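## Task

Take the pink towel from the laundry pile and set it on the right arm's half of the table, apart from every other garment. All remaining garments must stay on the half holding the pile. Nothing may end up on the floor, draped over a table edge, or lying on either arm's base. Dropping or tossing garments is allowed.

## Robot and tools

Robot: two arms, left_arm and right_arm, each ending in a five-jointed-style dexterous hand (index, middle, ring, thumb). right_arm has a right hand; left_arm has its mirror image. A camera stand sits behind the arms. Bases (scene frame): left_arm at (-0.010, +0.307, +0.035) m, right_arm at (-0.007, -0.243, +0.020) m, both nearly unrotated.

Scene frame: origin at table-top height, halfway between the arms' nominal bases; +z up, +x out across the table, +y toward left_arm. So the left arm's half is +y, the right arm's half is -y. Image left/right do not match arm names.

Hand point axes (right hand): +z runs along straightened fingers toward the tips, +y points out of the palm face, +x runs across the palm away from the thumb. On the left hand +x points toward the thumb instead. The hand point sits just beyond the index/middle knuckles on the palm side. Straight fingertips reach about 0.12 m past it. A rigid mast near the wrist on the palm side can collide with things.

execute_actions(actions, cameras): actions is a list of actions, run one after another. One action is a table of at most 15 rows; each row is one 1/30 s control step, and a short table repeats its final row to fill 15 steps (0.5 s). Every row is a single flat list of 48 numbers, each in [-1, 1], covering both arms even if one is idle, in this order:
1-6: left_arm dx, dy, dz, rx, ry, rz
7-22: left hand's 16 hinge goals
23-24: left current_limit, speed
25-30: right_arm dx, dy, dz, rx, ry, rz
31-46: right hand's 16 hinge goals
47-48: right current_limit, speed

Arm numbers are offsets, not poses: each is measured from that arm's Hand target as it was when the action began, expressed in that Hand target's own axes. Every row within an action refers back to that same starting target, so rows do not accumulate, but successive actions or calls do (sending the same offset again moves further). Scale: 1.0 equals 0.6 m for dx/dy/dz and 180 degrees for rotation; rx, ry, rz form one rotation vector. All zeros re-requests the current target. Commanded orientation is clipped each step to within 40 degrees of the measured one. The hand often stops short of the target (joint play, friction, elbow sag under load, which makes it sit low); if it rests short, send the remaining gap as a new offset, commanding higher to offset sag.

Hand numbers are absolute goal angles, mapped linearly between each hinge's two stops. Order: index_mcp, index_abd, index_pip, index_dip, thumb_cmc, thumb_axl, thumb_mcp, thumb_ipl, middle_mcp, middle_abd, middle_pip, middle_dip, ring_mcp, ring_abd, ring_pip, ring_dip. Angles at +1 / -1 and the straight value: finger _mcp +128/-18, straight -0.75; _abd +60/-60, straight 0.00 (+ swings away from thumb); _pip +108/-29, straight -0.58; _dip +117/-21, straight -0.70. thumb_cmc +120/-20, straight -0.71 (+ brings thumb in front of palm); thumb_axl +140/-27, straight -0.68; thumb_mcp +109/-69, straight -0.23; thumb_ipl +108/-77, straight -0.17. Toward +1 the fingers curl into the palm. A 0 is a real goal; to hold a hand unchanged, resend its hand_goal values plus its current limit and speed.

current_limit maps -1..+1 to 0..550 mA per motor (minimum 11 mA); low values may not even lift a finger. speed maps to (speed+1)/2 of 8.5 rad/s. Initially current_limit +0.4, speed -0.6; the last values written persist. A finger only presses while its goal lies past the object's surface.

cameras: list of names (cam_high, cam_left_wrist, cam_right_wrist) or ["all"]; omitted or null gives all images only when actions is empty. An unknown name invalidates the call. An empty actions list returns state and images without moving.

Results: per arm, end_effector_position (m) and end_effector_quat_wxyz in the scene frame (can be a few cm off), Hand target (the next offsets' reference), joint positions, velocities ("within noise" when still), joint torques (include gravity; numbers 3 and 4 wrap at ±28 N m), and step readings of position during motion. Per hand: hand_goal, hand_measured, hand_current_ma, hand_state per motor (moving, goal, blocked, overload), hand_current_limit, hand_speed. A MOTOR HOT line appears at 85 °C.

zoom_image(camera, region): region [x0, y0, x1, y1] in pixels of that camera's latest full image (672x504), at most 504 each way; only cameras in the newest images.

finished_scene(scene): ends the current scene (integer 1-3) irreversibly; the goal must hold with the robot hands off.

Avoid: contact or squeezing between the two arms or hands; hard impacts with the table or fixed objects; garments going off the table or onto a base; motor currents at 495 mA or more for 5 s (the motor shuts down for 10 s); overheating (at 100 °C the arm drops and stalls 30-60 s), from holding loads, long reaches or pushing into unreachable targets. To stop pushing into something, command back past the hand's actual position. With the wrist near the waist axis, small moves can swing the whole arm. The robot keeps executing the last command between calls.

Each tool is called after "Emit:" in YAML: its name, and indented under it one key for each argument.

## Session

Emit:
execute_actions:
  actions: []

Emit:
zoom_image:
  camera: "cam_high"
  region: [200, 60, 500, 300]

Scene clock: 0.00 s.
left_arm: end_effector_position=(+0.8192, +0.5397, +0.3283) hand_goal=(-0.754, +0.000, -0.576, -0.696, -0.714, -0.678, -0.226, -0.168, -0.754, +0.000, -0.576, -0.696, -0.754, +0.000, -0.576, -0.696) hand_measured=(-0.754, +0.000, -0.576, -0.696, -0.714, -0.678, -0.226, -0.168, -0.754, +0.000, -0.576, -0.696, -0.754, +0.000, -0.576, -0.696) hand_current_ma=(+0, +0, +0, +0, +0, +0, +0, +0, +0, +0, +0, +0, +0, +0, +0, +0) hand_state=(goal, goal, goal, goal, overload, goal, goal, goal, goal, goal, goal, goal, goal, goal, goal, goal) hand_current_limit=0.40 hand_speed=-0.60 end_effector_quat_wxyz=(+0.638, +0.124, +0.758, -0.061) | right_arm: end_effector_position=(+0.0347, +0.1158, +0.2206) hand_goal=(-0.754, +0.000, -0.576, -0.696, -0.714, -0.678, -0.226, -0.168, -0.754, +0.000, -0.576, -0.696, -0.754, +0.000, -0.576, -0.696) hand_measured=(-0.754, +0.000, -0.576, -0.696, -0.714, -0.678, -0.226, -0.168, -0.754, +0.000, -0.576, -0.696, -0.754, +0.000, -0.576, -0.696) hand_current_ma=(+0, +0, +0, +0, +0, +0, +0, +0, +0, +0, +0, +0, +0, +0, +0, +0) hand_state=(goal, goal, goal, goal, goal, goal, goal, goal, goal, goal, goal, goal, goal, goal, goal, goal) hand_current_limit=0.40 hand_speed=-0.60 end_effector_quat_wxyz=(+0.514, -0.091, +0.830, +0.198)
Joint positions: left_arm=[0.232 1.968 1.712 0.046 0.537 -1.396] | right_arm=[1.971 0.994 0.491 -0.823 1.153 -0.008]
Joint velocities: within noise
Joint torques (N m): no reading
Heat: left arm: hottest waist 27 °C; right arm: hottest elbow 28 °C.
Hand target: left_arm +0.8238, +0.5396, +0.3652; +0.659, +0.135, +0.738, -0.051 | right_arm +0.0322, +0.1232, +0.2384; +0.511, -0.076, +0.828, +0.217

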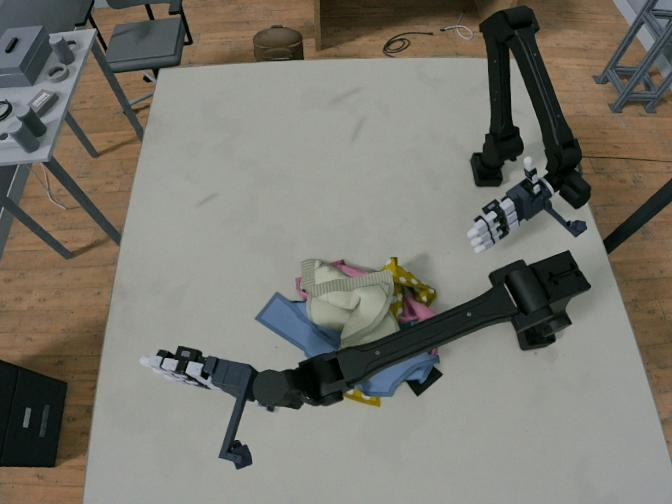

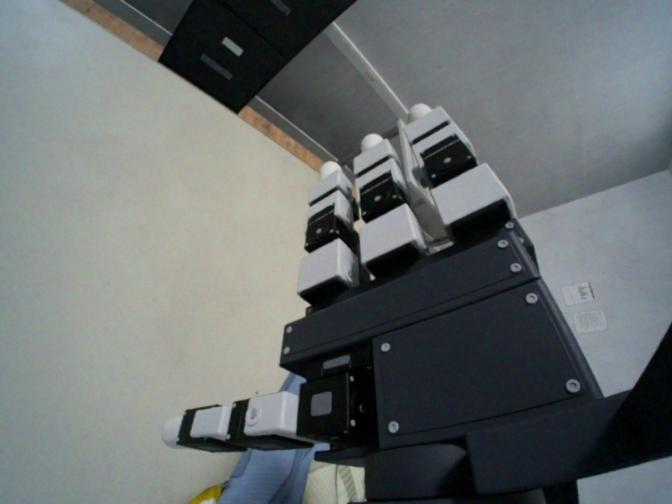

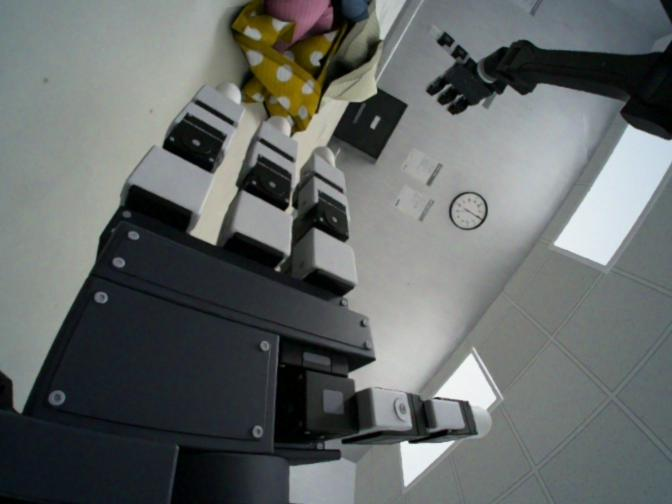

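Scaled by 1.680 from the camera's 672x504 image, which has a finer 960x720 frame.

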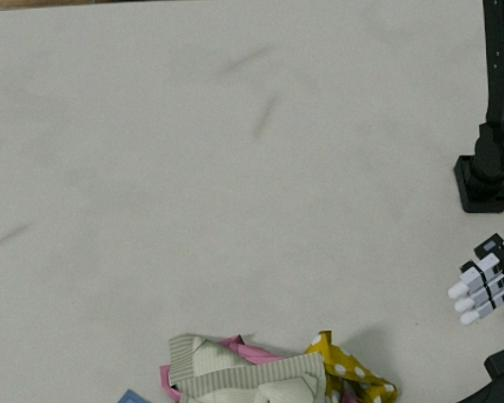

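Emit:
zoom_image:
  camera: "cam_high"
  region: [240, 240, 460, 420]

Scaled by 2.291 from the camera's 672x504 image, which has a finer 960x720 frame.

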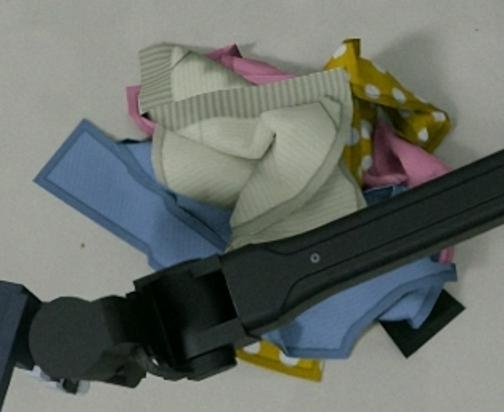

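Emit:
execute_actions:
  actions:
    - [[0.029,0.113,-0.138,-0.0438,0.0046,-0.0056,-0.754,0,-0.576,-0.696,-0.714,-0.678,-0.226,-0.168,-0.754,0,-0.576,-0.696,-0.754,0,-0.576,-0.696,0.4,-0.6,-0.176,0.056,-0.0765,0,0,0,-0.754,0,-0.576,-0.696,-0.714,-0.678,-0.226,-0.168,-0.754,0,-0.576,-0.696,-0.754,0,-0.576,-0.696,0.4,-0.6]]
    - [[0.029,0.113,-0.138,-0.0438,0.0046,-0.0056,-0.754,0,-0.576,-0.696,-0.714,-0.678,-0.226,-0.168,-0.754,0,-0.576,-0.696,-0.754,0,-0.576,-0.696,0.4,-0.6,-0.08,-0.036,0.091,0.0552,-0.0177,0.024,-0.754,0,-0.576,-0.696,-0.714,-0.678,-0.226,-0.168,-0.754,0,-0.576,-0.696,-0.754,0,-0.576,-0.696,0.4,-0.6]]
    - [[0.029,0.113,-0.138,-0.0438,0.0046,-0.0056,-0.754,0,-0.576,-0.696,-0.714,-0.678,-0.226,-0.168,-0.754,0,-0.576,-0.696,-0.754,0,-0.576,-0.696,0.4,-0.6,-0.08,-0.036,0.091,0.0552,-0.0177,0.024,-0.754,0,-0.576,-0.696,-0.714,-0.678,-0.226,-0.168,-0.754,0,-0.576,-0.696,-0.754,0,-0.576,-0.696,0.4,-0.6]]
    - [[0.029,0.113,-0.138,-0.0438,0.0046,-0.0056,-0.754,0,-0.576,-0.696,-0.714,-0.678,-0.226,-0.168,-0.754,0,-0.576,-0.696,-0.754,0,-0.576,-0.696,0.4,-0.6,-0.08,-0.036,0.091,0.0552,-0.0177,0.024,-0.754,0,-0.576,-0.696,-0.714,-0.678,-0.226,-0.168,-0.754,0,-0.576,-0.696,-0.754,0,-0.576,-0.696,0.4,-0.6]]
  cameras: ["cam_high"]

Scene clock: 52.07 s.
left_arm: end_effector_position=(+0.5080, +0.8322, +0.3307) hand_goal=(-0.754, +0.000, -0.576, -0.696, -0.714, -0.678, -0.226, -0.168, -0.754, +0.000, -0.576, -0.696, -0.754, +0.000, -0.576, -0.696) hand_measured=(-0.754, -0.002, -0.576, -0.696, -0.714, -0.678, -0.226, -0.168, -0.754, -0.002, -0.576, -0.696, -0.754, -0.002, -0.576, -0.696) hand_current_ma=(+0, -2, -1, +0, +0, +1, +0, +0, +0, -2, -1, +0, +0, -2, -1, +0) hand_state=(goal, goal, goal, goal, overload, goal, goal, goal, goal, goal, goal, goal, goal, goal, goal, goal) hand_current_limit=0.40 hand_speed=-0.60 end_effector_quat_wxyz=(+0.625, -0.089, +0.766, +0.118) | right_arm: end_effector_position=(+0.2417, +0.0679, +0.3692) hand_goal=(-0.754, +0.000, -0.576, -0.696, -0.714, -0.678, -0.226, -0.168, -0.754, +0.000, -0.576, -0.696, -0.754, +0.000, -0.576, -0.696) hand_measured=(-0.756, +0.004, -0.576, -0.696, -0.716, -0.678, -0.224, -0.168, -0.756, +0.004, -0.576, -0.696, -0.756, +0.004, -0.576, -0.696) hand_current_ma=(-7, +15, -4, +0, -7, +4, +7, +2, -7, +13, -4, +0, -7, +15, -4, +0) hand_state=(goal, goal, goal, goal, goal, goal, goal, goal, goal, goal, goal, goal, goal, goal, goal, goal) hand_current_limit=0.40 hand_speed=-0.60 end_effector_quat_wxyz=(+0.552, +0.147, +0.820, +0.027)
Joint positions: left_arm=[0.74 1.656 1.279 0.159 0.485 -1.396] | right_arm=[1.359 0.971 0.89 -1.225 1.156 -0.062]
Joint torques (N m): left_arm=[-0.26 -16.5 10.25 3.44 0.15 0] | right_arm=[-2.37 -3.72 13.26 1.17 0.63 -0.12]
Heat: left arm: hottest elbow 36 °C; right arm: hottest elbow 34 °C.
Hand target: left_arm +0.5081, +0.8292, +0.3662; +0.648, -0.073, +0.747, +0.132 | right_arm +0.2480, +0.0799, +0.4041; +0.553, +0.168, +0.814, +0.058
Off the commanded pose: left_arm 0.036 m, 4 deg | right_arm 0.037 m, 4 deg.
Step readings (end_effector_position of left_arm | right_arm):
0: (+0.8192, +0.5397, +0.3283) | (+0.0347, +0.1158, +0.2206)
1: (+0.8192, +0.5397, +0.3283) | (+0.0348, +0.1156, +0.2209)
2: (+0.8188, +0.5405, +0.3273) | (+0.0346, +0.1146, +0.2216)
4: (+0.8135, +0.5441, +0.3252) | (+0.0345, +0.1112, +0.2325)
8: (+0.7907, +0.5750, +0.3153) | (+0.0347, +0.1093, +0.2963)
15: (+0.7592, +0.6420, +0.3172) | (+0.0330, +0.1135, +0.3401)
16: (+0.7572, +0.6454, +0.3175) | (+0.0328, +0.1140, +0.3367)
17: (+0.7549, +0.6478, +0.3177) | (+0.0344, +0.1141, +0.3324)
19: (+0.7439, +0.6510, +0.3169) | (+0.0486, +0.1128, +0.3275)
23: (+0.7181, +0.6672, +0.3154) | (+0.0910, +0.1067, +0.3310)
30: (+0.6860, +0.7139, +0.3278) | (+0.1038, +0.1089, +0.3409)
31: (+0.6838, +0.7169, +0.3285) | (+0.1037, +0.1094, +0.3412)
32: (+0.6811, +0.7189, +0.3282) | (+0.1047, +0.1095, +0.3415)
34: (+0.6702, +0.7205, +0.3249) | (+0.1184, +0.1069, +0.3432)
38: (+0.6382, +0.7379, +0.3185) | (+0.1609, +0.0943, +0.3519)
45: (+0.5981, +0.7841, +0.3268) | (+0.1748, +0.0933, +0.3555)
46: (+0.5963, +0.7857, +0.3274) | (+0.1748, +0.0941, +0.3558)
47: (+0.5943, +0.7856, +0.3283) | (+0.1753, +0.0946, +0.3556)
49: (+0.5848, +0.7836, +0.3250) | (+0.1883, +0.0894, +0.3580)
53: (+0.5496, +0.7976, +0.3218) | (+0.2273, +0.0700, +0.3677)
60: (+0.5022, +0.8390, +0.3311) | (+0.2415, +0.0662, +0.3718)
Images, in order (width x height): cam_high 672x504.

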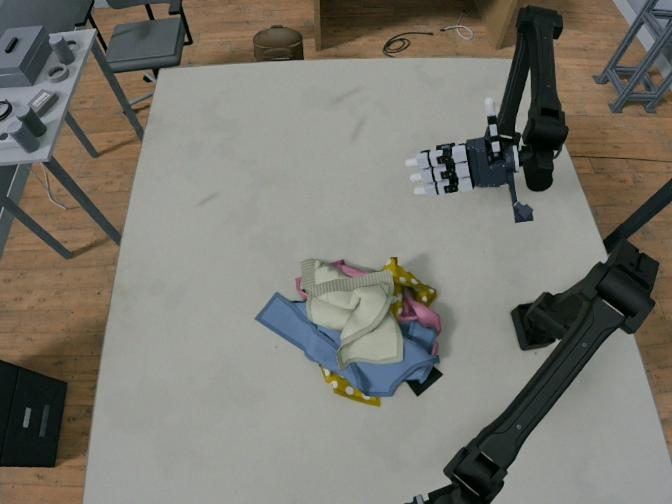

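Emit:
execute_actions:
  actions:
    - [[0.029,0.113,-0.138,-0.0438,0.0046,-0.0056,-0.754,0,-0.576,-0.696,-0.714,-0.678,-0.226,-0.168,-0.754,0,-0.576,-0.696,-0.754,0,-0.576,-0.696,0.4,-0.6,-0.08,-0.036,0.091,0.0552,-0.0177,0.024,-0.754,0,-0.576,-0.696,-0.714,-0.678,-0.226,-0.168,-0.754,0,-0.576,-0.696,-0.754,0,-0.576,-0.696,0.4,-0.6]]
    - [[0.029,0.113,-0.138,-0.0438,0.0046,-0.0056,-0.754,0,-0.576,-0.696,-0.714,-0.678,-0.226,-0.168,-0.754,0,-0.576,-0.696,-0.754,0,-0.576,-0.696,0.4,-0.6,-0.08,-0.036,0.091,0.0552,-0.0177,0.024,-0.754,0,-0.576,-0.696,-0.714,-0.678,-0.226,-0.168,-0.754,0,-0.576,-0.696,-0.754,0,-0.576,-0.696,0.4,-0.6]]
    - [[0.029,0.113,-0.138,-0.0438,0.0046,-0.0056,-0.754,0,-0.576,-0.696,-0.714,-0.678,-0.226,-0.168,-0.754,0,-0.576,-0.696,-0.754,0,-0.576,-0.696,0.4,-0.6,0,0,0,0,0.167,0,-0.754,0,-0.576,-0.696,-0.714,-0.678,-0.226,-0.168,-0.754,0,-0.576,-0.696,-0.754,0,-0.576,-0.696,0.4,-0.6]]
    - [[0,0,0,0,0,0,-0.754,0,-0.576,-0.696,-0.714,-0.678,-0.226,-0.168,-0.754,0,-0.576,-0.696,-0.754,0,-0.576,-0.696,0.4,-0.6,0,0,0,0,0.167,0,-0.754,0,-0.576,-0.696,-0.714,-0.678,-0.226,-0.168,-0.754,0,-0.576,-0.696,-0.754,0,-0.576,-0.696,0.4,-0.6]]
    - [[0,0,0,0,0,0,-0.754,0,-0.576,-0.696,-0.714,-0.678,-0.226,-0.168,-0.754,0,-0.576,-0.696,-0.754,0,-0.576,-0.696,0.4,-0.6,0,0,0,0,0.167,0,-0.754,0,-0.576,-0.696,-0.714,-0.678,-0.226,-0.168,-0.754,0,-0.576,-0.696,-0.754,0,-0.576,-0.696,0.4,-0.6]]
  cameras: ["cam_high","cam_right_wrist"]

Emit:
zoom_image:
  camera: "cam_high"
  region: [240, 240, 460, 420]

Scene clock: 69.40 s.
left_arm: end_effector_position=(+0.1952, +0.9122, +0.3376) hand_goal=(-0.754, +0.000, -0.576, -0.696, -0.714, -0.678, -0.226, -0.168, -0.754, +0.000, -0.576, -0.696, -0.754, +0.000, -0.576, -0.696) hand_measured=(-0.754, -0.002, -0.576, -0.696, -0.714, -0.678, -0.226, -0.168, -0.754, -0.002, -0.576, -0.696, -0.754, -0.002, -0.576, -0.696) hand_current_ma=(+0, -2, -1, +0, +0, +1, +0, +0, +0, -2, -1, +0, +1, -2, -1, +0) hand_state=(goal, goal, goal, goal, overload, goal, goal, goal, goal, goal, goal, goal, goal, goal, goal, goal) hand_current_limit=0.40 hand_speed=-0.60 end_effector_quat_wxyz=(+0.591, -0.247, +0.728, +0.245) | right_arm: end_effector_position=(+0.3595, -0.0182, +0.4154) hand_goal=(-0.754, +0.000, -0.576, -0.696, -0.714, -0.678, -0.226, -0.168, -0.754, +0.000, -0.576, -0.696, -0.754, +0.000, -0.576, -0.696) hand_measured=(-0.754, +0.000, -0.576, -0.696, -0.716, -0.678, -0.222, -0.168, -0.756, +0.000, -0.576, -0.696, -0.756, +0.000, -0.576, -0.696) hand_current_ma=(-5, +2, -4, +0, -14, +4, +27, +2, -6, +2, -4, +0, -6, +3, -4, +0) hand_state=(goal, goal, goal, goal, goal, goal, goal, goal, goal, goal, goal, goal, goal, goal, goal, goal) hand_current_limit=0.40 hand_speed=-0.60 end_effector_quat_wxyz=(-0.098, +0.302, +0.919, +0.233)
Joint positions: left_arm=[1.208 1.405 1.006 0.185 0.536 -1.396] | right_arm=[0.325 1.173 1.413 -1.693 -0.497 -0.613]
Joint torques (N m): left_arm=[-0.15 -12.1 10.19 3.21 0.17 0.1] | right_arm=[-1.44 -6.18 10.73 -0.38 -0.82 -0.26]
Heat: left arm: hottest elbow 35 °C; right arm: hottest elbow 37 °C.
Hand target: left_arm +0.1953, +0.9105, +0.3671; +0.606, -0.227, +0.716, +0.264 | right_arm +0.3619, -0.0143, +0.4347; -0.151, +0.265, +0.932, +0.194
Off the commanded pose: left_arm 0.030 m, 4 deg | right_arm 0.020 m, 9 deg.
joint sent to its limit (right arm) — joint 4 (wrist pitch), lower limit. The joint targets are off in position and orientation.
Step readings (end_effector_position of left_arm | right_arm):
0: (+0.5080, +0.8322, +0.3307) | (+0.2417, +0.0679, +0.3692)
1: (+0.5080, +0.8322, +0.3307) | (+0.2417, +0.0681, +0.3700)
2: (+0.5061, +0.8319, +0.3299) | (+0.2418, +0.0683, +0.3707)
4: (+0.4959, +0.8308, +0.3255) | (+0.2535, +0.0605, +0.3733)
8: (+0.4495, +0.8476, +0.3216) | (+0.2876, +0.0347, +0.3832)
15: (+0.3985, +0.8806, +0.3333) | (+0.3012, +0.0288, +0.3868)
16: (+0.3983, +0.8804, +0.3344) | (+0.3016, +0.0296, +0.3865)
17: (+0.3985, +0.8783, +0.3335) | (+0.3017, +0.0298, +0.3863)
19: (+0.3928, +0.8728, +0.3311) | (+0.3116, +0.0204, +0.3880)
23: (+0.3476, +0.8804, +0.3268) | (+0.3400, -0.0121, +0.3963)
30: (+0.2939, +0.9051, +0.3351) | (+0.3531, -0.0205, +0.4026)
31: (+0.2940, +0.9047, +0.3360) | (+0.3532, -0.0194, +0.4013)
32: (+0.2948, +0.9027, +0.3356) | (+0.3529, -0.0163, +0.3947)
34: (+0.2891, +0.8971, +0.3319) | (+0.3492, -0.0048, +0.3791)
38: (+0.2383, +0.9009, +0.3290) | (+0.3489, +0.0004, +0.3852)
45: (+0.1861, +0.9153, +0.3376) | (+0.3593, -0.0190, +0.4054)
46: (+0.1875, +0.9145, +0.3385) | (+0.3584, -0.0185, +0.4039)
47: (+0.1893, +0.9141, +0.3376) | (+0.3542, -0.0137, +0.3989)
49: (+0.1912, +0.9135, +0.3376) | (+0.3419, +0.0000, +0.3921)
53: (+0.1952, +0.9122, +0.3376) | (+0.3468, -0.0091, +0.4075)
60: (+0.1952, +0.9122, +0.3376) | (+0.3588, -0.0244, +0.4118)
61: (+0.1952, +0.9122, +0.3376) | (+0.3574, -0.0218, +0.4090)
62: (+0.1952, +0.9122, +0.3376) | (+0.3520, -0.0143, +0.4080)
64: (+0.1952, +0.9122, +0.3376) | (+0.3416, +0.0014, +0.4108)
68: (+0.1952, +0.9122, +0.3376) | (+0.3570, -0.0133, +0.4134)
75: (+0.1952, +0.9122, +0.3376) | (+0.3623, -0.0215, +0.4138)
Images, in order (width x height): cam_high 672x504, cam_right_wrist 672x504.

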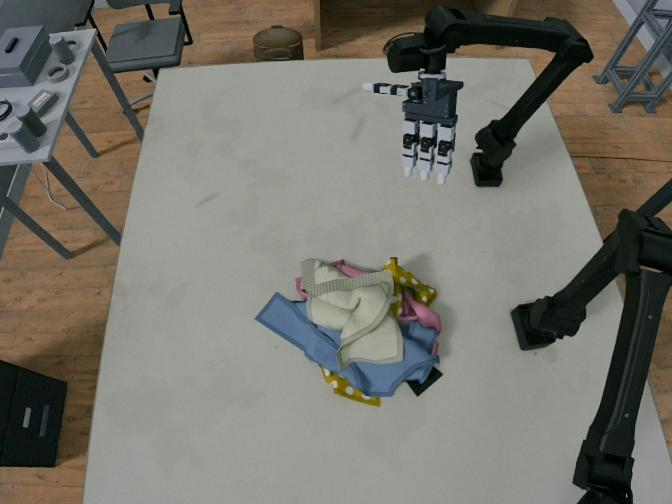

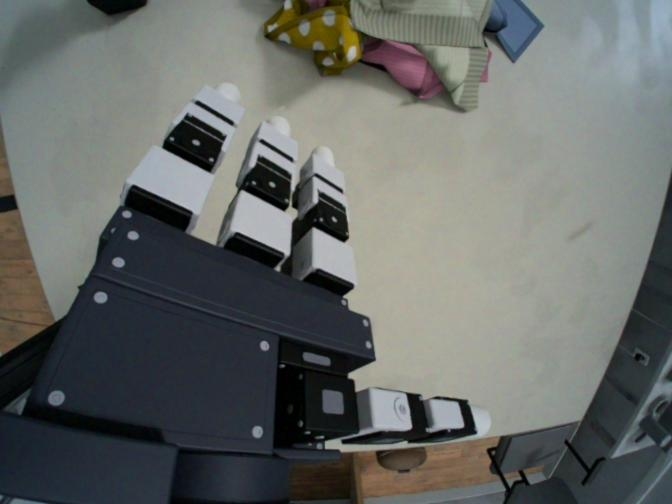

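Scaled by 2.291 from the camera's 672x504 image, which has a finer 960x720 frame.

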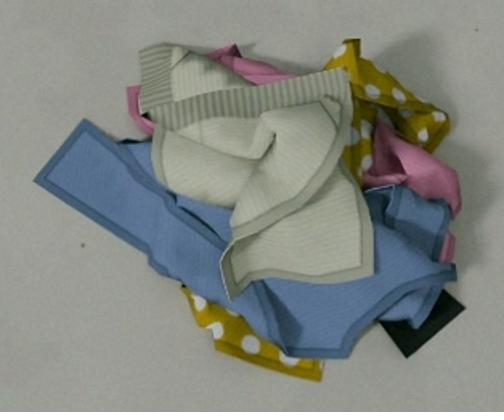

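Emit:
zoom_image:
  camera: "cam_high"
  region: [370, 250, 450, 340]

Emit:
zoom_image:
  camera: "cam_high"
  region: [285, 245, 385, 320]

Emit:
zoom_image:
  camera: "cam_right_wrist"
  region: [240, 0, 560, 130]

Scaled by 5.600 from the camera's 672x504 image, which has a finer 960x720 frame.

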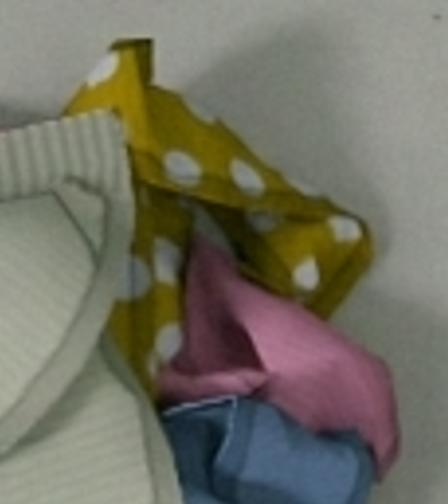

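Scaled by 5.040 from the camera's 672x504 image, which has a finer 960x720 frame.

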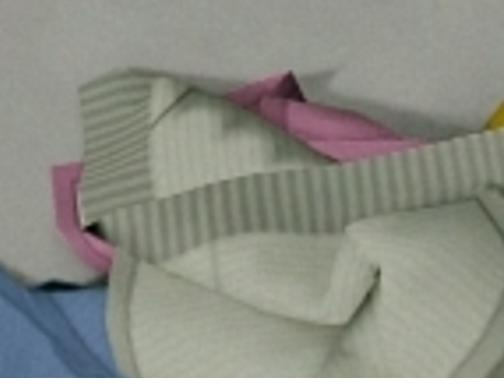

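Scaled by 1.575 from the camera's 672x504 image, which has a finer 960x720 frame.

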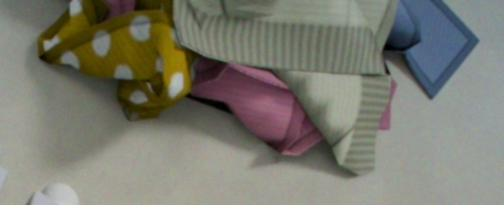

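Emit:
execute_actions:
  actions:
    - [[0,0,0,0,0,0,-0.754,0,-0.576,-0.696,-0.714,-0.678,-0.226,-0.168,-0.754,0,-0.576,-0.696,-0.754,0,-0.576,-0.696,0.4,-0.6,0,0,0,-0.0016,0.0363,0.129,-0.754,0,-0.576,-0.696,-0.714,-0.678,-0.226,-0.168,-0.754,0,-0.576,-0.696,-0.754,0,-0.576,-0.696,0.4,-0.6]]
    - [[0,0,0,0,0,0,-0.754,0,-0.576,-0.696,-0.714,-0.678,-0.226,-0.168,-0.754,0,-0.576,-0.696,-0.754,0,-0.576,-0.696,0.4,-0.6,0,0,0,-0.0016,0.0363,0.129,-0.754,0,-0.576,-0.696,-0.714,-0.678,-0.226,-0.168,-0.754,0,-0.576,-0.696,-0.754,0,-0.576,-0.696,0.4,-0.6]]
    - [[0,0,0,0,0,0,-0.754,0,-0.576,-0.696,-0.714,-0.678,-0.226,-0.168,-0.754,0,-0.576,-0.696,-0.754,0,-0.576,-0.696,0.4,-0.6,0,0,0,-0.0016,0.0363,0.129,-0.754,0,-0.576,-0.696,-0.714,-0.678,-0.226,-0.168,-0.754,0,-0.576,-0.696,-0.754,0,-0.576,-0.696,0.4,-0.6]]
  cameras: ["cam_high"]

Scene clock: 121.70 s.
left_arm: end_effector_position=(+0.1952, +0.9122, +0.3376) hand_goal=(-0.754, +0.000, -0.576, -0.696, -0.714, -0.678, -0.226, -0.168, -0.754, +0.000, -0.576, -0.696, -0.754, +0.000, -0.576, -0.696) hand_measured=(-0.754, -0.002, -0.576, -0.696, -0.714, -0.678, -0.226, -0.168, -0.754, -0.002, -0.576, -0.696, -0.754, -0.002, -0.576, -0.696) hand_current_ma=(+0, -2, -1, +0, +0, +1, +0, +0, +0, -2, -1, +0, +1, -2, -1, +0) hand_state=(goal, goal, goal, goal, overload, goal, goal, goal, goal, goal, goal, goal, goal, goal, goal, goal) hand_current_limit=0.40 hand_speed=-0.60 end_effector_quat_wxyz=(+0.591, -0.247, +0.728, +0.245) | right_arm: end_effector_position=(+0.3587, -0.0241, +0.4085) hand_goal=(-0.754, +0.000, -0.576, -0.696, -0.714, -0.678, -0.226, -0.168, -0.754, +0.000, -0.576, -0.696, -0.754, +0.000, -0.576, -0.696) hand_measured=(-0.752, +0.000, -0.576, -0.696, -0.714, -0.678, -0.222, -0.168, -0.752, +0.000, -0.576, -0.696, -0.752, +0.000, -0.576, -0.696) hand_current_ma=(+8, -3, -4, +0, +3, +4, +27, +2, +9, -3, -4, +0, +8, -3, -4, +0) hand_state=(goal, goal, goal, goal, goal, goal, goal, goal, goal, goal, goal, goal, goal, goal, goal, goal) hand_current_limit=0.40 hand_speed=-0.60 end_effector_quat_wxyz=(-0.351, +0.737, +0.553, +0.168)
Joint positions: left_arm=[1.208 1.405 1.006 0.185 0.536 -1.396] | right_arm=[0.406 1.242 1.546 -1.694 -0.783 0.732]
Joint torques (N m): left_arm=[-0.21 -12.16 10.18 3.17 0.16 0.1] | right_arm=[0.03 -6.53 12.57 -0.27 -1.06 0.17]
Heat: left arm: hottest elbow 35 °C; right arm: hottest elbow 36 °C.
Hand target: left_arm +0.1953, +0.9105, +0.3671; +0.606, -0.227, +0.716, +0.264 | right_arm +0.3619, -0.0143, +0.4347; -0.379, +0.714, +0.576, +0.120
Off the commanded pose: left_arm 0.030 m, 4 deg | right_arm 0.028 m, 7 deg.
joint sent to its limit (right arm) — joint 4 (wrist pitch), lower limit. The joint targets are off in position and orientation.
Step readings (end_effector_position of left_arm | right_arm):
0: (+0.1952, +0.9122, +0.3376) | (+0.3595, -0.0182, +0.4154)
1: (+0.1952, +0.9122, +0.3376) | (+0.3594, -0.0180, +0.4156)
2: (+0.1952, +0.9122, +0.3376) | (+0.3595, -0.0171, +0.4169)
4: (+0.1952, +0.9122, +0.3376) | (+0.3614, -0.0174, +0.4176)
8: (+0.1952, +0.9122, +0.3376) | (+0.3632, -0.0178, +0.4143)
15: (+0.1952, +0.9122, +0.3376) | (+0.3610, -0.0158, +0.4086)
16: (+0.1952, +0.9122, +0.3376) | (+0.3609, -0.0159, +0.4081)
17: (+0.1952, +0.9122, +0.3376) | (+0.3602, -0.0146, +0.4086)
19: (+0.1952, +0.9122, +0.3376) | (+0.3598, -0.0155, +0.4075)
23: (+0.1952, +0.9122, +0.3376) | (+0.3573, -0.0172, +0.4056)
30: (+0.1952, +0.9122, +0.3376) | (+0.3547, -0.0171, +0.4116)
31: (+0.1952, +0.9122, +0.3376) | (+0.3548, -0.0177, +0.4124)
32: (+0.1952, +0.9122, +0.3376) | (+0.3545, -0.0169, +0.4123)
34: (+0.1952, +0.9122, +0.3376) | (+0.3547, -0.0161, +0.4139)
38: (+0.1952, +0.9122, +0.3376) | (+0.3588, -0.0167, +0.4144)
45: (+0.1952, +0.9122, +0.3376) | (+0.3602, -0.0211, +0.4100)
Images, in order (width x height): cam_high 672x504.

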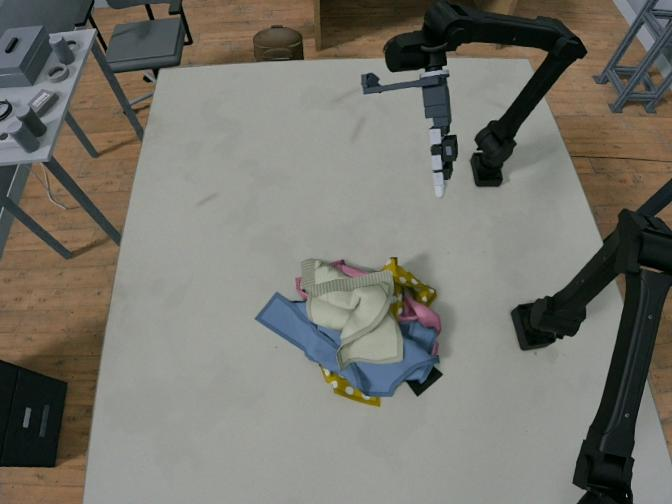

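Emit:
execute_actions:
  actions:
    - [[0,0,0,0,0,0,-0.754,0,-0.576,-0.696,-0.714,-0.678,-0.226,-0.168,-0.754,0,-0.576,-0.696,-0.754,0,-0.576,-0.696,0.4,-0.6,0,0,0,-0.0016,0.0363,0.129,-0.137,0,-0.576,-0.696,0.571,-0.678,-0.226,-0.168,-0.137,0,-0.576,-0.696,-0.137,0,-0.576,-0.696,0.5,-0.4]]
    - [[0,0,0,0,0,0,-0.754,0,-0.576,-0.696,-0.714,-0.678,-0.226,-0.168,-0.754,0,-0.576,-0.696,-0.754,0,-0.576,-0.696,0.4,-0.6,0,0,0,-0.0016,0.0363,0.129,-0.137,0,-0.576,-0.696,0.571,-0.678,-0.226,-0.168,-0.137,0,-0.576,-0.696,-0.137,0,-0.576,-0.696,0.5,-0.4]]
    - [[0,0,0,0,0,0,-0.754,0,-0.576,-0.696,-0.714,-0.678,-0.226,-0.168,-0.754,0,-0.576,-0.696,-0.754,0,-0.576,-0.696,0.4,-0.6,0,0,0,-0.0016,0.0363,0.129,-0.137,0,-0.576,-0.696,0.571,-0.678,-0.226,-0.168,-0.137,0,-0.576,-0.696,-0.137,0,-0.576,-0.696,0.5,-0.4]]
  cameras: ["cam_high"]

Emit:
zoom_image:
  camera: "cam_high"
  region: [240, 230, 470, 420]

Scene clock: 131.47 s.
left_arm: end_effector_position=(+0.1952, +0.9122, +0.3376) hand_goal=(-0.754, +0.000, -0.576, -0.696, -0.714, -0.678, -0.226, -0.168, -0.754, +0.000, -0.576, -0.696, -0.754, +0.000, -0.576, -0.696) hand_measured=(-0.754, -0.002, -0.576, -0.696, -0.714, -0.678, -0.226, -0.168, -0.754, -0.002, -0.576, -0.696, -0.754, -0.002, -0.576, -0.696) hand_current_ma=(+0, -2, -1, +0, +0, +1, +0, +0, +0, -2, -1, +0, +1, -2, -1, +0) hand_state=(goal, goal, goal, goal, overload, goal, goal, goal, goal, goal, goal, goal, goal, goal, goal, goal) hand_current_limit=0.40 hand_speed=-0.60 end_effector_quat_wxyz=(+0.591, -0.247, +0.728, +0.245) | right_arm: end_effector_position=(+0.3579, -0.0159, +0.4168) hand_goal=(-0.138, +0.000, -0.576, -0.696, +0.570, -0.678, -0.226, -0.168, -0.138, +0.000, -0.576, -0.696, -0.138, +0.000, -0.576, -0.696) hand_measured=(-0.136, +0.000, -0.576, -0.696, +0.568, -0.678, -0.222, -0.168, -0.136, +0.000, -0.576, -0.696, -0.136, +0.000, -0.576, -0.696) hand_current_ma=(+5, -4, -4, +0, -9, +4, +27, +2, +5, -4, -4, +0, +6, -4, -4, +0) hand_state=(goal, goal, goal, goal, goal, goal, goal, goal, goal, goal, goal, goal, goal, goal, goal, goal) hand_current_limit=0.50 hand_speed=-0.40 end_effector_quat_wxyz=(-0.455, +0.890, +0.006, -0.031)
Joint positions: left_arm=[1.208 1.405 1.006 0.185 0.536 -1.396] | right_arm=[0.363 1.429 1.752 -1.555 -0.902 2.055]
Joint torques (N m): left_arm=[-0.09 -12.16 10.22 3.21 0.16 0.1] | right_arm=[-1.85 -11.05 10.14 1.22 -0.4 0.15]
Heat: left arm: hottest elbow 35 °C; right arm: hottest elbow 38 °C.
Hand target: left_arm +0.1953, +0.9105, +0.3671; +0.606, -0.227, +0.716, +0.264 | right_arm +0.3619, -0.0143, +0.4347; -0.461, +0.887, -0.002, -0.001
Off the commanded pose: left_arm 0.030 m, 4 deg | right_arm 0.018 m, 4 deg.
joint sent to its limit (right arm) — joint 6 (wrist roll), upper limit. The joint targets are off in position, not in orientation.
Step readings (end_effector_position of left_arm | right_arm):
0: (+0.1952, +0.9122, +0.3376) | (+0.3587, -0.0241, +0.4085)
1: (+0.1952, +0.9122, +0.3376) | (+0.3583, -0.0238, +0.4086)
2: (+0.1952, +0.9122, +0.3376) | (+0.3562, -0.0226, +0.4091)
4: (+0.1952, +0.9122, +0.3376) | (+0.3548, -0.0184, +0.4123)
8: (+0.1952, +0.9122, +0.3376) | (+0.3575, -0.0124, +0.4179)
15: (+0.1952, +0.9122, +0.3376) | (+0.3585, -0.0198, +0.4085)
16: (+0.1952, +0.9122, +0.3376) | (+0.3581, -0.0201, +0.4082)
17: (+0.1952, +0.9122, +0.3376) | (+0.3566, -0.0189, +0.4083)
19: (+0.1952, +0.9122, +0.3376) | (+0.3549, -0.0139, +0.4136)
23: (+0.1952, +0.9122, +0.3376) | (+0.3562, -0.0083, +0.4187)
30: (+0.1952, +0.9122, +0.3376) | (+0.3501, -0.0105, +0.4113)
31: (+0.1952, +0.9122, +0.3376) | (+0.3489, -0.0108, +0.4113)
32: (+0.1952, +0.9122, +0.3376) | (+0.3473, -0.0110, +0.4120)
34: (+0.1952, +0.9122, +0.3376) | (+0.3455, -0.0105, +0.4149)
38: (+0.1952, +0.9122, +0.3376) | (+0.3518, -0.0112, +0.4164)
45: (+0.1952, +0.9122, +0.3376) | (+0.3600, -0.0162, +0.4158)
Images, in order (width x height): cam_high 672x504.

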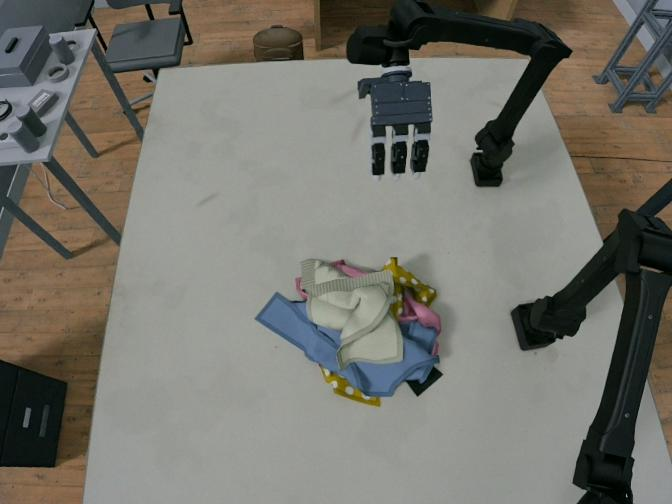

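Scaled by 2.191 from the camera's 672x504 image, which has a finer 960x720 frame.

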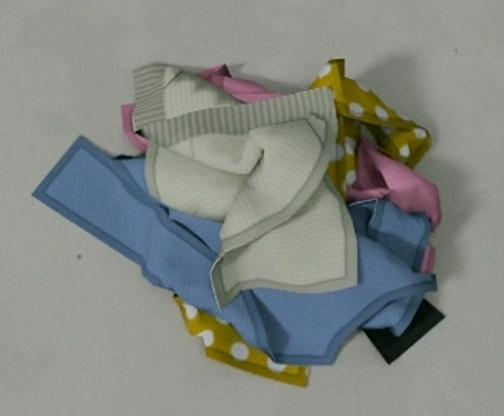

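Emit:
execute_actions:
  actions:
    - [[0,0,0,0,0,0,-0.754,0,-0.576,-0.696,-0.714,-0.678,-0.226,-0.168,-0.754,0,-0.576,-0.696,-0.754,0,-0.576,-0.696,0.4,-0.6,0.058,-0.026,0.213,0,-0.0683,-0.0475,-0.137,0,-0.576,-0.696,0.571,-0.678,-0.226,-0.168,-0.137,0,-0.576,-0.696,-0.137,0,-0.576,-0.696,0.5,-0.4]]
    - [[0,0,0,0,0,0,-0.754,0,-0.576,-0.696,-0.714,-0.678,-0.226,-0.168,-0.754,0,-0.576,-0.696,-0.754,0,-0.576,-0.696,0.4,-0.6,0.1055,-0.014,0.195,0,-0.0683,-0.0475,-0.137,0,-0.576,-0.696,0.571,-0.678,-0.226,-0.168,-0.137,0,-0.576,-0.696,-0.137,0,-0.576,-0.696,0.5,-0.4]]
    - [[0,0,0,0,0,0,-0.754,0,-0.576,-0.696,-0.714,-0.678,-0.226,-0.168,-0.754,0,-0.576,-0.696,-0.754,0,-0.576,-0.696,0.4,-0.6,0.1455,0.0048,0.168,0,-0.0683,-0.0475,-0.137,0,-0.576,-0.696,0.571,-0.678,-0.226,-0.168,-0.137,0,-0.576,-0.696,-0.137,0,-0.576,-0.696,0.5,-0.4]]
  cameras: ["cam_high","cam_right_wrist"]

Scene clock: 191.10 s.
left_arm: end_effector_position=(+0.1952, +0.9122, +0.3376) hand_goal=(-0.754, +0.000, -0.576, -0.696, -0.714, -0.678, -0.226, -0.168, -0.754, +0.000, -0.576, -0.696, -0.754, +0.000, -0.576, -0.696) hand_measured=(-0.754, -0.002, -0.576, -0.696, -0.714, -0.678, -0.226, -0.168, -0.754, -0.002, -0.576, -0.696, -0.754, -0.002, -0.576, -0.696) hand_current_ma=(+0, -2, -1, +0, +0, +1, +0, +0, +0, -2, -1, +0, +1, -2, -1, +0) hand_state=(goal, goal, goal, goal, overload, goal, goal, goal, goal, goal, goal, goal, goal, goal, goal, goal) hand_current_limit=0.40 hand_speed=-0.60 end_effector_quat_wxyz=(+0.591, -0.247, +0.728, +0.245) | right_arm: end_effector_position=(+0.4598, +0.3182, +0.2331) hand_goal=(-0.138, +0.000, -0.576, -0.696, +0.570, -0.678, -0.226, -0.168, -0.138, +0.000, -0.576, -0.696, -0.138, +0.000, -0.576, -0.696) hand_measured=(-0.134, +0.000, -0.576, -0.696, +0.570, -0.678, -0.222, -0.168, -0.134, +0.000, -0.576, -0.696, -0.134, +0.000, -0.576, -0.696) hand_current_ma=(+16, -4, -4, +0, -2, +4, +25, +2, +18, -4, -4, +0, +18, -4, -3, +0) hand_state=(goal, goal, goal, goal, goal, goal, goal, goal, goal, goal, goal, goal, goal, goal, goal, goal) hand_current_limit=0.50 hand_speed=-0.40 end_effector_quat_wxyz=(-0.453, +0.833, +0.294, -0.123)
Joint positions: left_arm=[1.208 1.405 1.006 0.185 0.536 -1.396] | right_arm=[0.776 2.411 2.737 -1.691 -0.962 1.745]
Joint torques (N m): left_arm=[-0.09 -12.1 10.22 3.21 0.16 0.1] | right_arm=[-1.38 -21.77 11.96 -0.42 -0.94 -0.15]
Heat: left arm: hottest elbow 36 °C; right arm: hottest elbow 39 °C.
Hand target: left_arm +0.1953, +0.9105, +0.3671; +0.606, -0.227, +0.716, +0.264 | right_arm +0.4674, +0.3261, +0.2530; -0.427, +0.820, +0.336, -0.178
Off the commanded pose: left_arm 0.030 m, 4 deg | right_arm 0.023 m, 9 deg.
joint sent to its limit (right arm) — joint 4 (wrist pitch), lower limit. The joint targets are off in position and orientation.
Step readings (end_effector_position of left_arm | right_arm):
0: (+0.1952, +0.9122, +0.3376) | (+0.3579, -0.0159, +0.4168)
1: (+0.1952, +0.9122, +0.3376) | (+0.3579, -0.0159, +0.4168)
2: (+0.1952, +0.9122, +0.3376) | (+0.3590, -0.0135, +0.4163)
4: (+0.1952, +0.9122, +0.3376) | (+0.3636, +0.0001, +0.4121)
8: (+0.1952, +0.9122, +0.3376) | (+0.3650, +0.0541, +0.3781)
15: (+0.1952, +0.9122, +0.3376) | (+0.3716, +0.0938, +0.3240)
16: (+0.1952, +0.9122, +0.3376) | (+0.3733, +0.0938, +0.3242)
17: (+0.1952, +0.9122, +0.3376) | (+0.3775, +0.0958, +0.3257)
19: (+0.1952, +0.9122, +0.3376) | (+0.3932, +0.1100, +0.3315)
23: (+0.1952, +0.9122, +0.3376) | (+0.4152, +0.1595, +0.3255)
30: (+0.1952, +0.9122, +0.3376) | (+0.4094, +0.2064, +0.2791)
31: (+0.1952, +0.9122, +0.3376) | (+0.4110, +0.2075, +0.2756)
32: (+0.1952, +0.9122, +0.3376) | (+0.4141, +0.2114, +0.2737)
34: (+0.1952, +0.9122, +0.3376) | (+0.4317, +0.2275, +0.2736)
38: (+0.1952, +0.9122, +0.3376) | (+0.4588, +0.2689, +0.2617)
45: (+0.1952, +0.9122, +0.3376) | (+0.4532, +0.3122, +0.2236)
Images, in order (width x height): cam_high 672x504, cam_right_wrist 672x504.

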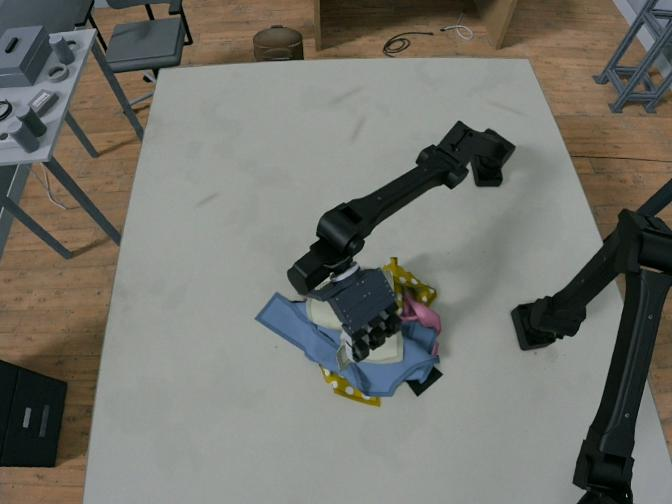

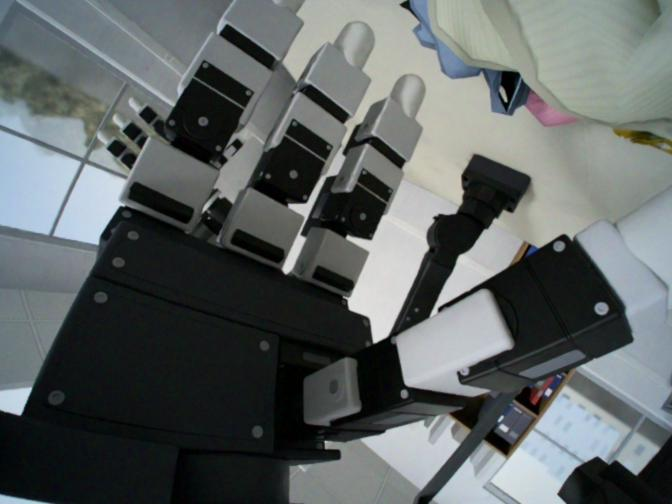

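Emit:
execute_actions:
  actions:
    - [[0,0,0,0,0,0,-0.754,0,-0.576,-0.696,-0.714,-0.678,-0.226,-0.168,-0.754,0,-0.576,-0.696,-0.754,0,-0.576,-0.696,0.4,-0.6,0,0.112,0.078,0,0,0,-0.137,0,-0.576,-0.696,0.571,-0.678,-0.226,-0.168,-0.137,0,-0.576,-0.696,-0.137,0,-0.576,-0.696,0.5,-0.4]]
    - [[0,0,0,0,0,0,-0.754,0,-0.576,-0.696,-0.714,-0.678,-0.226,-0.168,-0.754,0,-0.576,-0.696,-0.754,0,-0.576,-0.696,0.4,-0.6,0,0.085,0.0585,0,0,0,-0.137,0,-0.576,-0.696,0.571,-0.678,-0.226,-0.168,-0.137,0,-0.576,-0.696,-0.137,0,-0.576,-0.696,0.5,-0.4]]
  cameras: ["cam_high","cam_right_wrist"]

Emit:
zoom_image:
  camera: "cam_high"
  region: [240, 230, 470, 420]

Scene clock: 201.43 s.
left_arm: end_effector_position=(+0.1952, +0.9122, +0.3376) hand_goal=(-0.754, +0.000, -0.576, -0.696, -0.714, -0.678, -0.226, -0.168, -0.754, +0.000, -0.576, -0.696, -0.754, +0.000, -0.576, -0.696) hand_measured=(-0.754, -0.002, -0.576, -0.696, -0.714, -0.678, -0.226, -0.168, -0.754, -0.002, -0.576, -0.696, -0.754, -0.002, -0.576, -0.696) hand_current_ma=(+0, -2, -1, +0, +0, +1, +0, +0, +0, -2, -1, +0, +1, -2, -1, +0) hand_state=(goal, goal, goal, goal, overload, goal, goal, goal, goal, goal, goal, goal, goal, goal, goal, goal) hand_current_limit=0.40 hand_speed=-0.60 end_effector_quat_wxyz=(+0.591, -0.247, +0.728, +0.245) | right_arm: end_effector_position=(+0.4675, +0.3215, +0.1213) hand_goal=(-0.138, +0.000, -0.576, -0.696, +0.570, -0.678, -0.226, -0.168, -0.138, +0.000, -0.576, -0.696, -0.138, +0.000, -0.576, -0.696) hand_measured=(-0.136, +0.000, -0.576, -0.696, +0.570, -0.678, -0.222, -0.168, -0.134, +0.000, -0.576, -0.696, -0.134, +0.000, -0.576, -0.696) hand_current_ma=(+15, -2, -4, +0, -2, +4, +25, +2, +18, -4, -4, +0, +18, -4, -3, +0) hand_state=(goal, goal, goal, goal, goal, goal, goal, goal, goal, goal, goal, goal, goal, goal, goal, goal) hand_current_limit=0.50 hand_speed=-0.40 end_effector_quat_wxyz=(-0.434, +0.826, +0.323, -0.162)
Joint positions: left_arm=[1.208 1.405 1.006 0.185 0.536 -1.396] | right_arm=[0.776 2.535 2.678 -1.693 -0.962 1.581]
Joint torques (N m): left_arm=[-0.15 -12.04 10.24 3.21 0.16 0.1] | right_arm=[-0.91 -22.12 8.64 -0.62 -0.55 -0.21]
Heat: left arm: hottest elbow 36 °C; right arm: hottest elbow 39 °C.
Hand target: left_arm +0.1953, +0.9105, +0.3671; +0.606, -0.227, +0.716, +0.264 | right_arm +0.4670, +0.3253, +0.1092; -0.427, +0.820, +0.336, -0.178
Off the commanded pose: left_arm 0.030 m, 4 deg | right_arm 0.013 m, 3 deg.
joint sent to its limit (right arm) — joint 4 (wrist pitch), lower limit. The joint targets are off in position, not in orientation.
Step readings (end_effector_position of left_arm | right_arm):
0: (+0.1952, +0.9122, +0.3376) | (+0.4598, +0.3182, +0.2331)
1: (+0.1952, +0.9122, +0.3376) | (+0.4598, +0.3182, +0.2331)
2: (+0.1952, +0.9122, +0.3376) | (+0.4602, +0.3185, +0.2331)
4: (+0.1952, +0.9122, +0.3376) | (+0.4619, +0.3194, +0.2317)
8: (+0.1952, +0.9122, +0.3376) | (+0.4637, +0.3201, +0.2174)
15: (+0.1952, +0.9122, +0.3376) | (+0.4664, +0.3220, +0.1821)
16: (+0.1952, +0.9122, +0.3376) | (+0.4664, +0.3219, +0.1794)
17: (+0.1952, +0.9122, +0.3376) | (+0.4667, +0.3221, +0.1765)
19: (+0.1952, +0.9122, +0.3376) | (+0.4668, +0.3217, +0.1685)
23: (+0.1952, +0.9122, +0.3376) | (+0.4670, +0.3214, +0.1483)
30: (+0.1952, +0.9122, +0.3376) | (+0.4675, +0.3214, +0.1224)
Images, in order (width x height): cam_high 672x504, cam_right_wrist 672x504.

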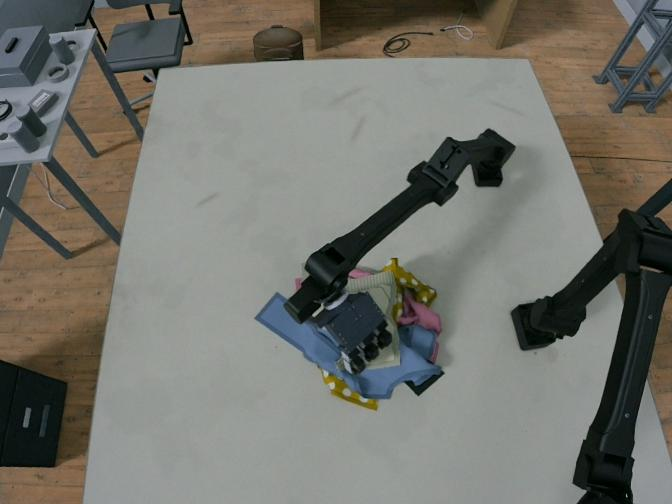

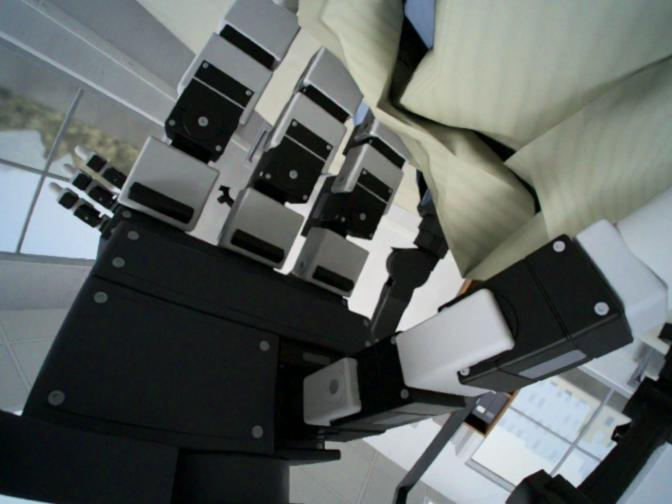

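Scaled by 2.191 from the camera's 672x504 image, which has a finer 960x720 frame.

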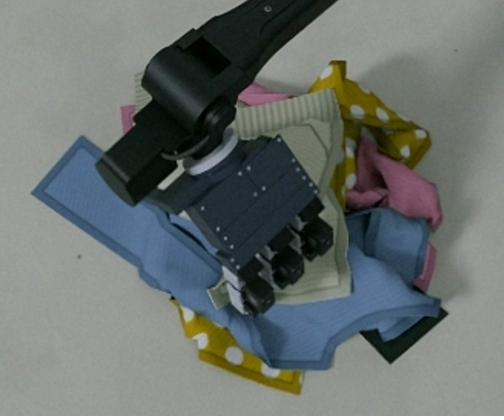

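Emit:
execute_actions:
  actions:
    - [[0,0,0,0,0,0,-0.754,0,-0.576,-0.696,-0.714,-0.678,-0.226,-0.168,-0.754,0,-0.576,-0.696,-0.754,0,-0.576,-0.696,0.4,-0.6,0,0.02,0.014,0,0,0,0.3,0,-0.4,-0.5,0.571,-0.678,0.0,-0.1,0.3,0,-0.4,-0.5,0.3,0,-0.4,-0.5,0.5,-0.3]]
    - [[0,0,0,0,0,0,-0.754,0,-0.576,-0.696,-0.714,-0.678,-0.226,-0.168,-0.754,0,-0.576,-0.696,-0.754,0,-0.576,-0.696,0.4,-0.6,0,0,0,0,0,0,0.48,0,-0.2,-0.3,0.571,-0.678,0.25,0.05,0.48,0,-0.2,-0.3,0.48,0,-0.2,-0.3,0.6,-0.3]]
  cameras: ["cam_high","cam_right_wrist"]

Emit:
zoom_image:
  camera: "cam_high"
  region: [240, 230, 470, 420]

Scene clock: 209.20 s.
left_arm: end_effector_position=(+0.1952, +0.9122, +0.3376) hand_goal=(-0.754, +0.000, -0.576, -0.696, -0.714, -0.678, -0.226, -0.168, -0.754, +0.000, -0.576, -0.696, -0.754, +0.000, -0.576, -0.696) hand_measured=(-0.754, -0.002, -0.576, -0.696, -0.714, -0.678, -0.226, -0.168, -0.754, -0.002, -0.576, -0.696, -0.754, -0.002, -0.576, -0.696) hand_current_ma=(+0, -2, -1, +0, +0, +1, +0, +0, +0, -2, -1, +0, +1, -2, -1, +0) hand_state=(goal, goal, goal, goal, overload, goal, goal, goal, goal, goal, goal, goal, goal, goal, goal, goal) hand_current_limit=0.40 hand_speed=-0.60 end_effector_quat_wxyz=(+0.591, -0.247, +0.728, +0.245) | right_arm: end_effector_position=(+0.4622, +0.3274, +0.1169) hand_goal=(+0.480, +0.000, -0.200, -0.300, +0.570, -0.678, +0.250, +0.050, +0.480, +0.000, -0.200, -0.300, +0.480, +0.000, -0.200, -0.300) hand_measured=(+0.226, +0.004, -0.350, -0.338, +0.562, -0.680, -0.006, -0.004, +0.414, +0.000, -0.234, -0.318, +0.468, +0.000, -0.206, -0.304) hand_current_ma=(-440, +20, -440, -192, -41, -10, -440, -363, -348, +4, -166, -87, -66, -4, -31, -15) hand_state=(blocked, goal, blocked, blocked, goal, goal, blocked, blocked, blocked, goal, blocked, goal, goal, goal, goal, goal) hand_current_limit=0.60 hand_speed=-0.30 end_effector_quat_wxyz=(-0.434, +0.822, +0.332, -0.164)
Joint positions: left_arm=[1.208 1.405 1.006 0.185 0.536 -1.396] | right_arm=[0.787 2.541 2.678 -1.693 -0.964 1.565]
Joint torques (N m): left_arm=[-0.15 -12.16 10.22 3.19 0.16 0.1] | right_arm=[-1.2 -20.48 8.21 -0.7 -0.35 -0.23]
Heat: left arm: hottest elbow 36 °C; right arm: hottest elbow 38 °C.
Hand target: left_arm +0.1953, +0.9105, +0.3671; +0.606, -0.227, +0.716, +0.264 | right_arm +0.4669, +0.3253, +0.0946; -0.427, +0.820, +0.336, -0.178
Off the commanded pose: left_arm 0.030 m, 4 deg | right_arm 0.023 m, 2 deg.
joint sent to its limit (right arm) — joint 4 (wrist pitch), lower limit. The joint targets are off in position, not in orientation.
Step readings (end_effector_position of left_arm | right_arm):
0: (+0.1952, +0.9122, +0.3376) | (+0.4675, +0.3215, +0.1213)
1: (+0.1952, +0.9122, +0.3376) | (+0.4674, +0.3217, +0.1215)
2: (+0.1952, +0.9122, +0.3376) | (+0.4666, +0.3225, +0.1214)
4: (+0.1952, +0.9122, +0.3376) | (+0.4643, +0.3249, +0.1214)
8: (+0.1952, +0.9122, +0.3376) | (+0.4620, +0.3272, +0.1191)
15: (+0.1952, +0.9122, +0.3376) | (+0.4621, +0.3273, +0.1169)
16: (+0.1952, +0.9122, +0.3376) | (+0.4621, +0.3273, +0.1169)
17: (+0.1952, +0.9122, +0.3376) | (+0.4621, +0.3273, +0.1169)
19: (+0.1952, +0.9122, +0.3376) | (+0.4621, +0.3273, +0.1169)
23: (+0.1952, +0.9122, +0.3376) | (+0.4621, +0.3273, +0.1169)
30: (+0.1952, +0.9122, +0.3376) | (+0.4622, +0.3274, +0.1169)
Images, in order (width x height): cam_high 672x504, cam_right_wrist 672x504.

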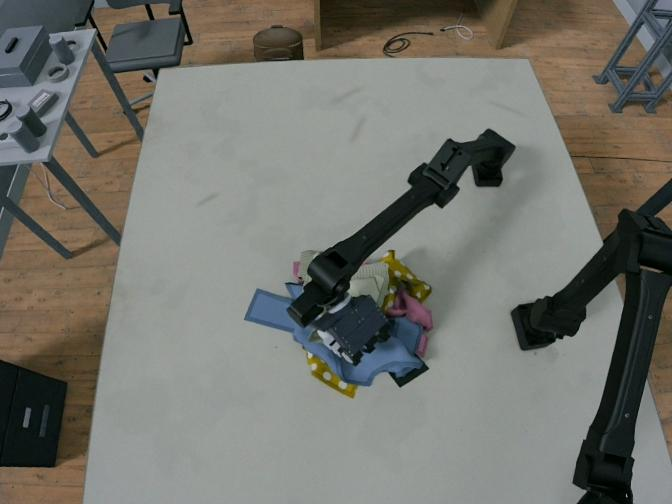

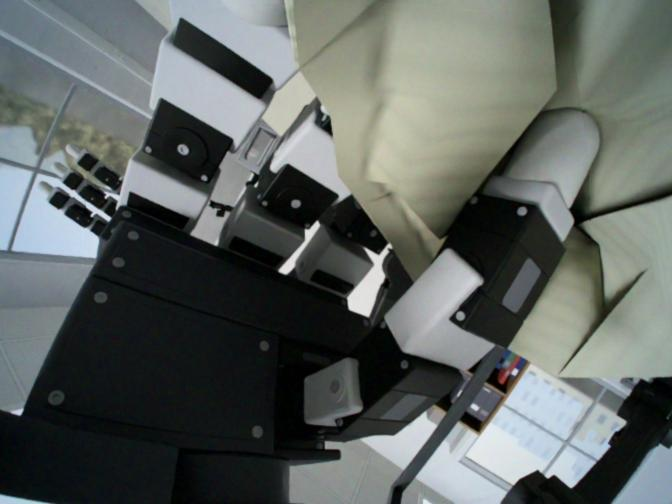

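Scaled by 2.191 from the camera's 672x504 image, which has a finer 960x720 frame.

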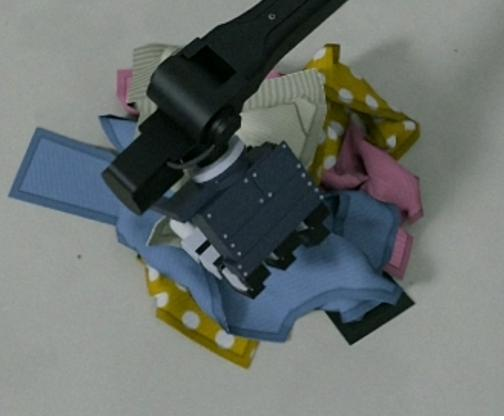

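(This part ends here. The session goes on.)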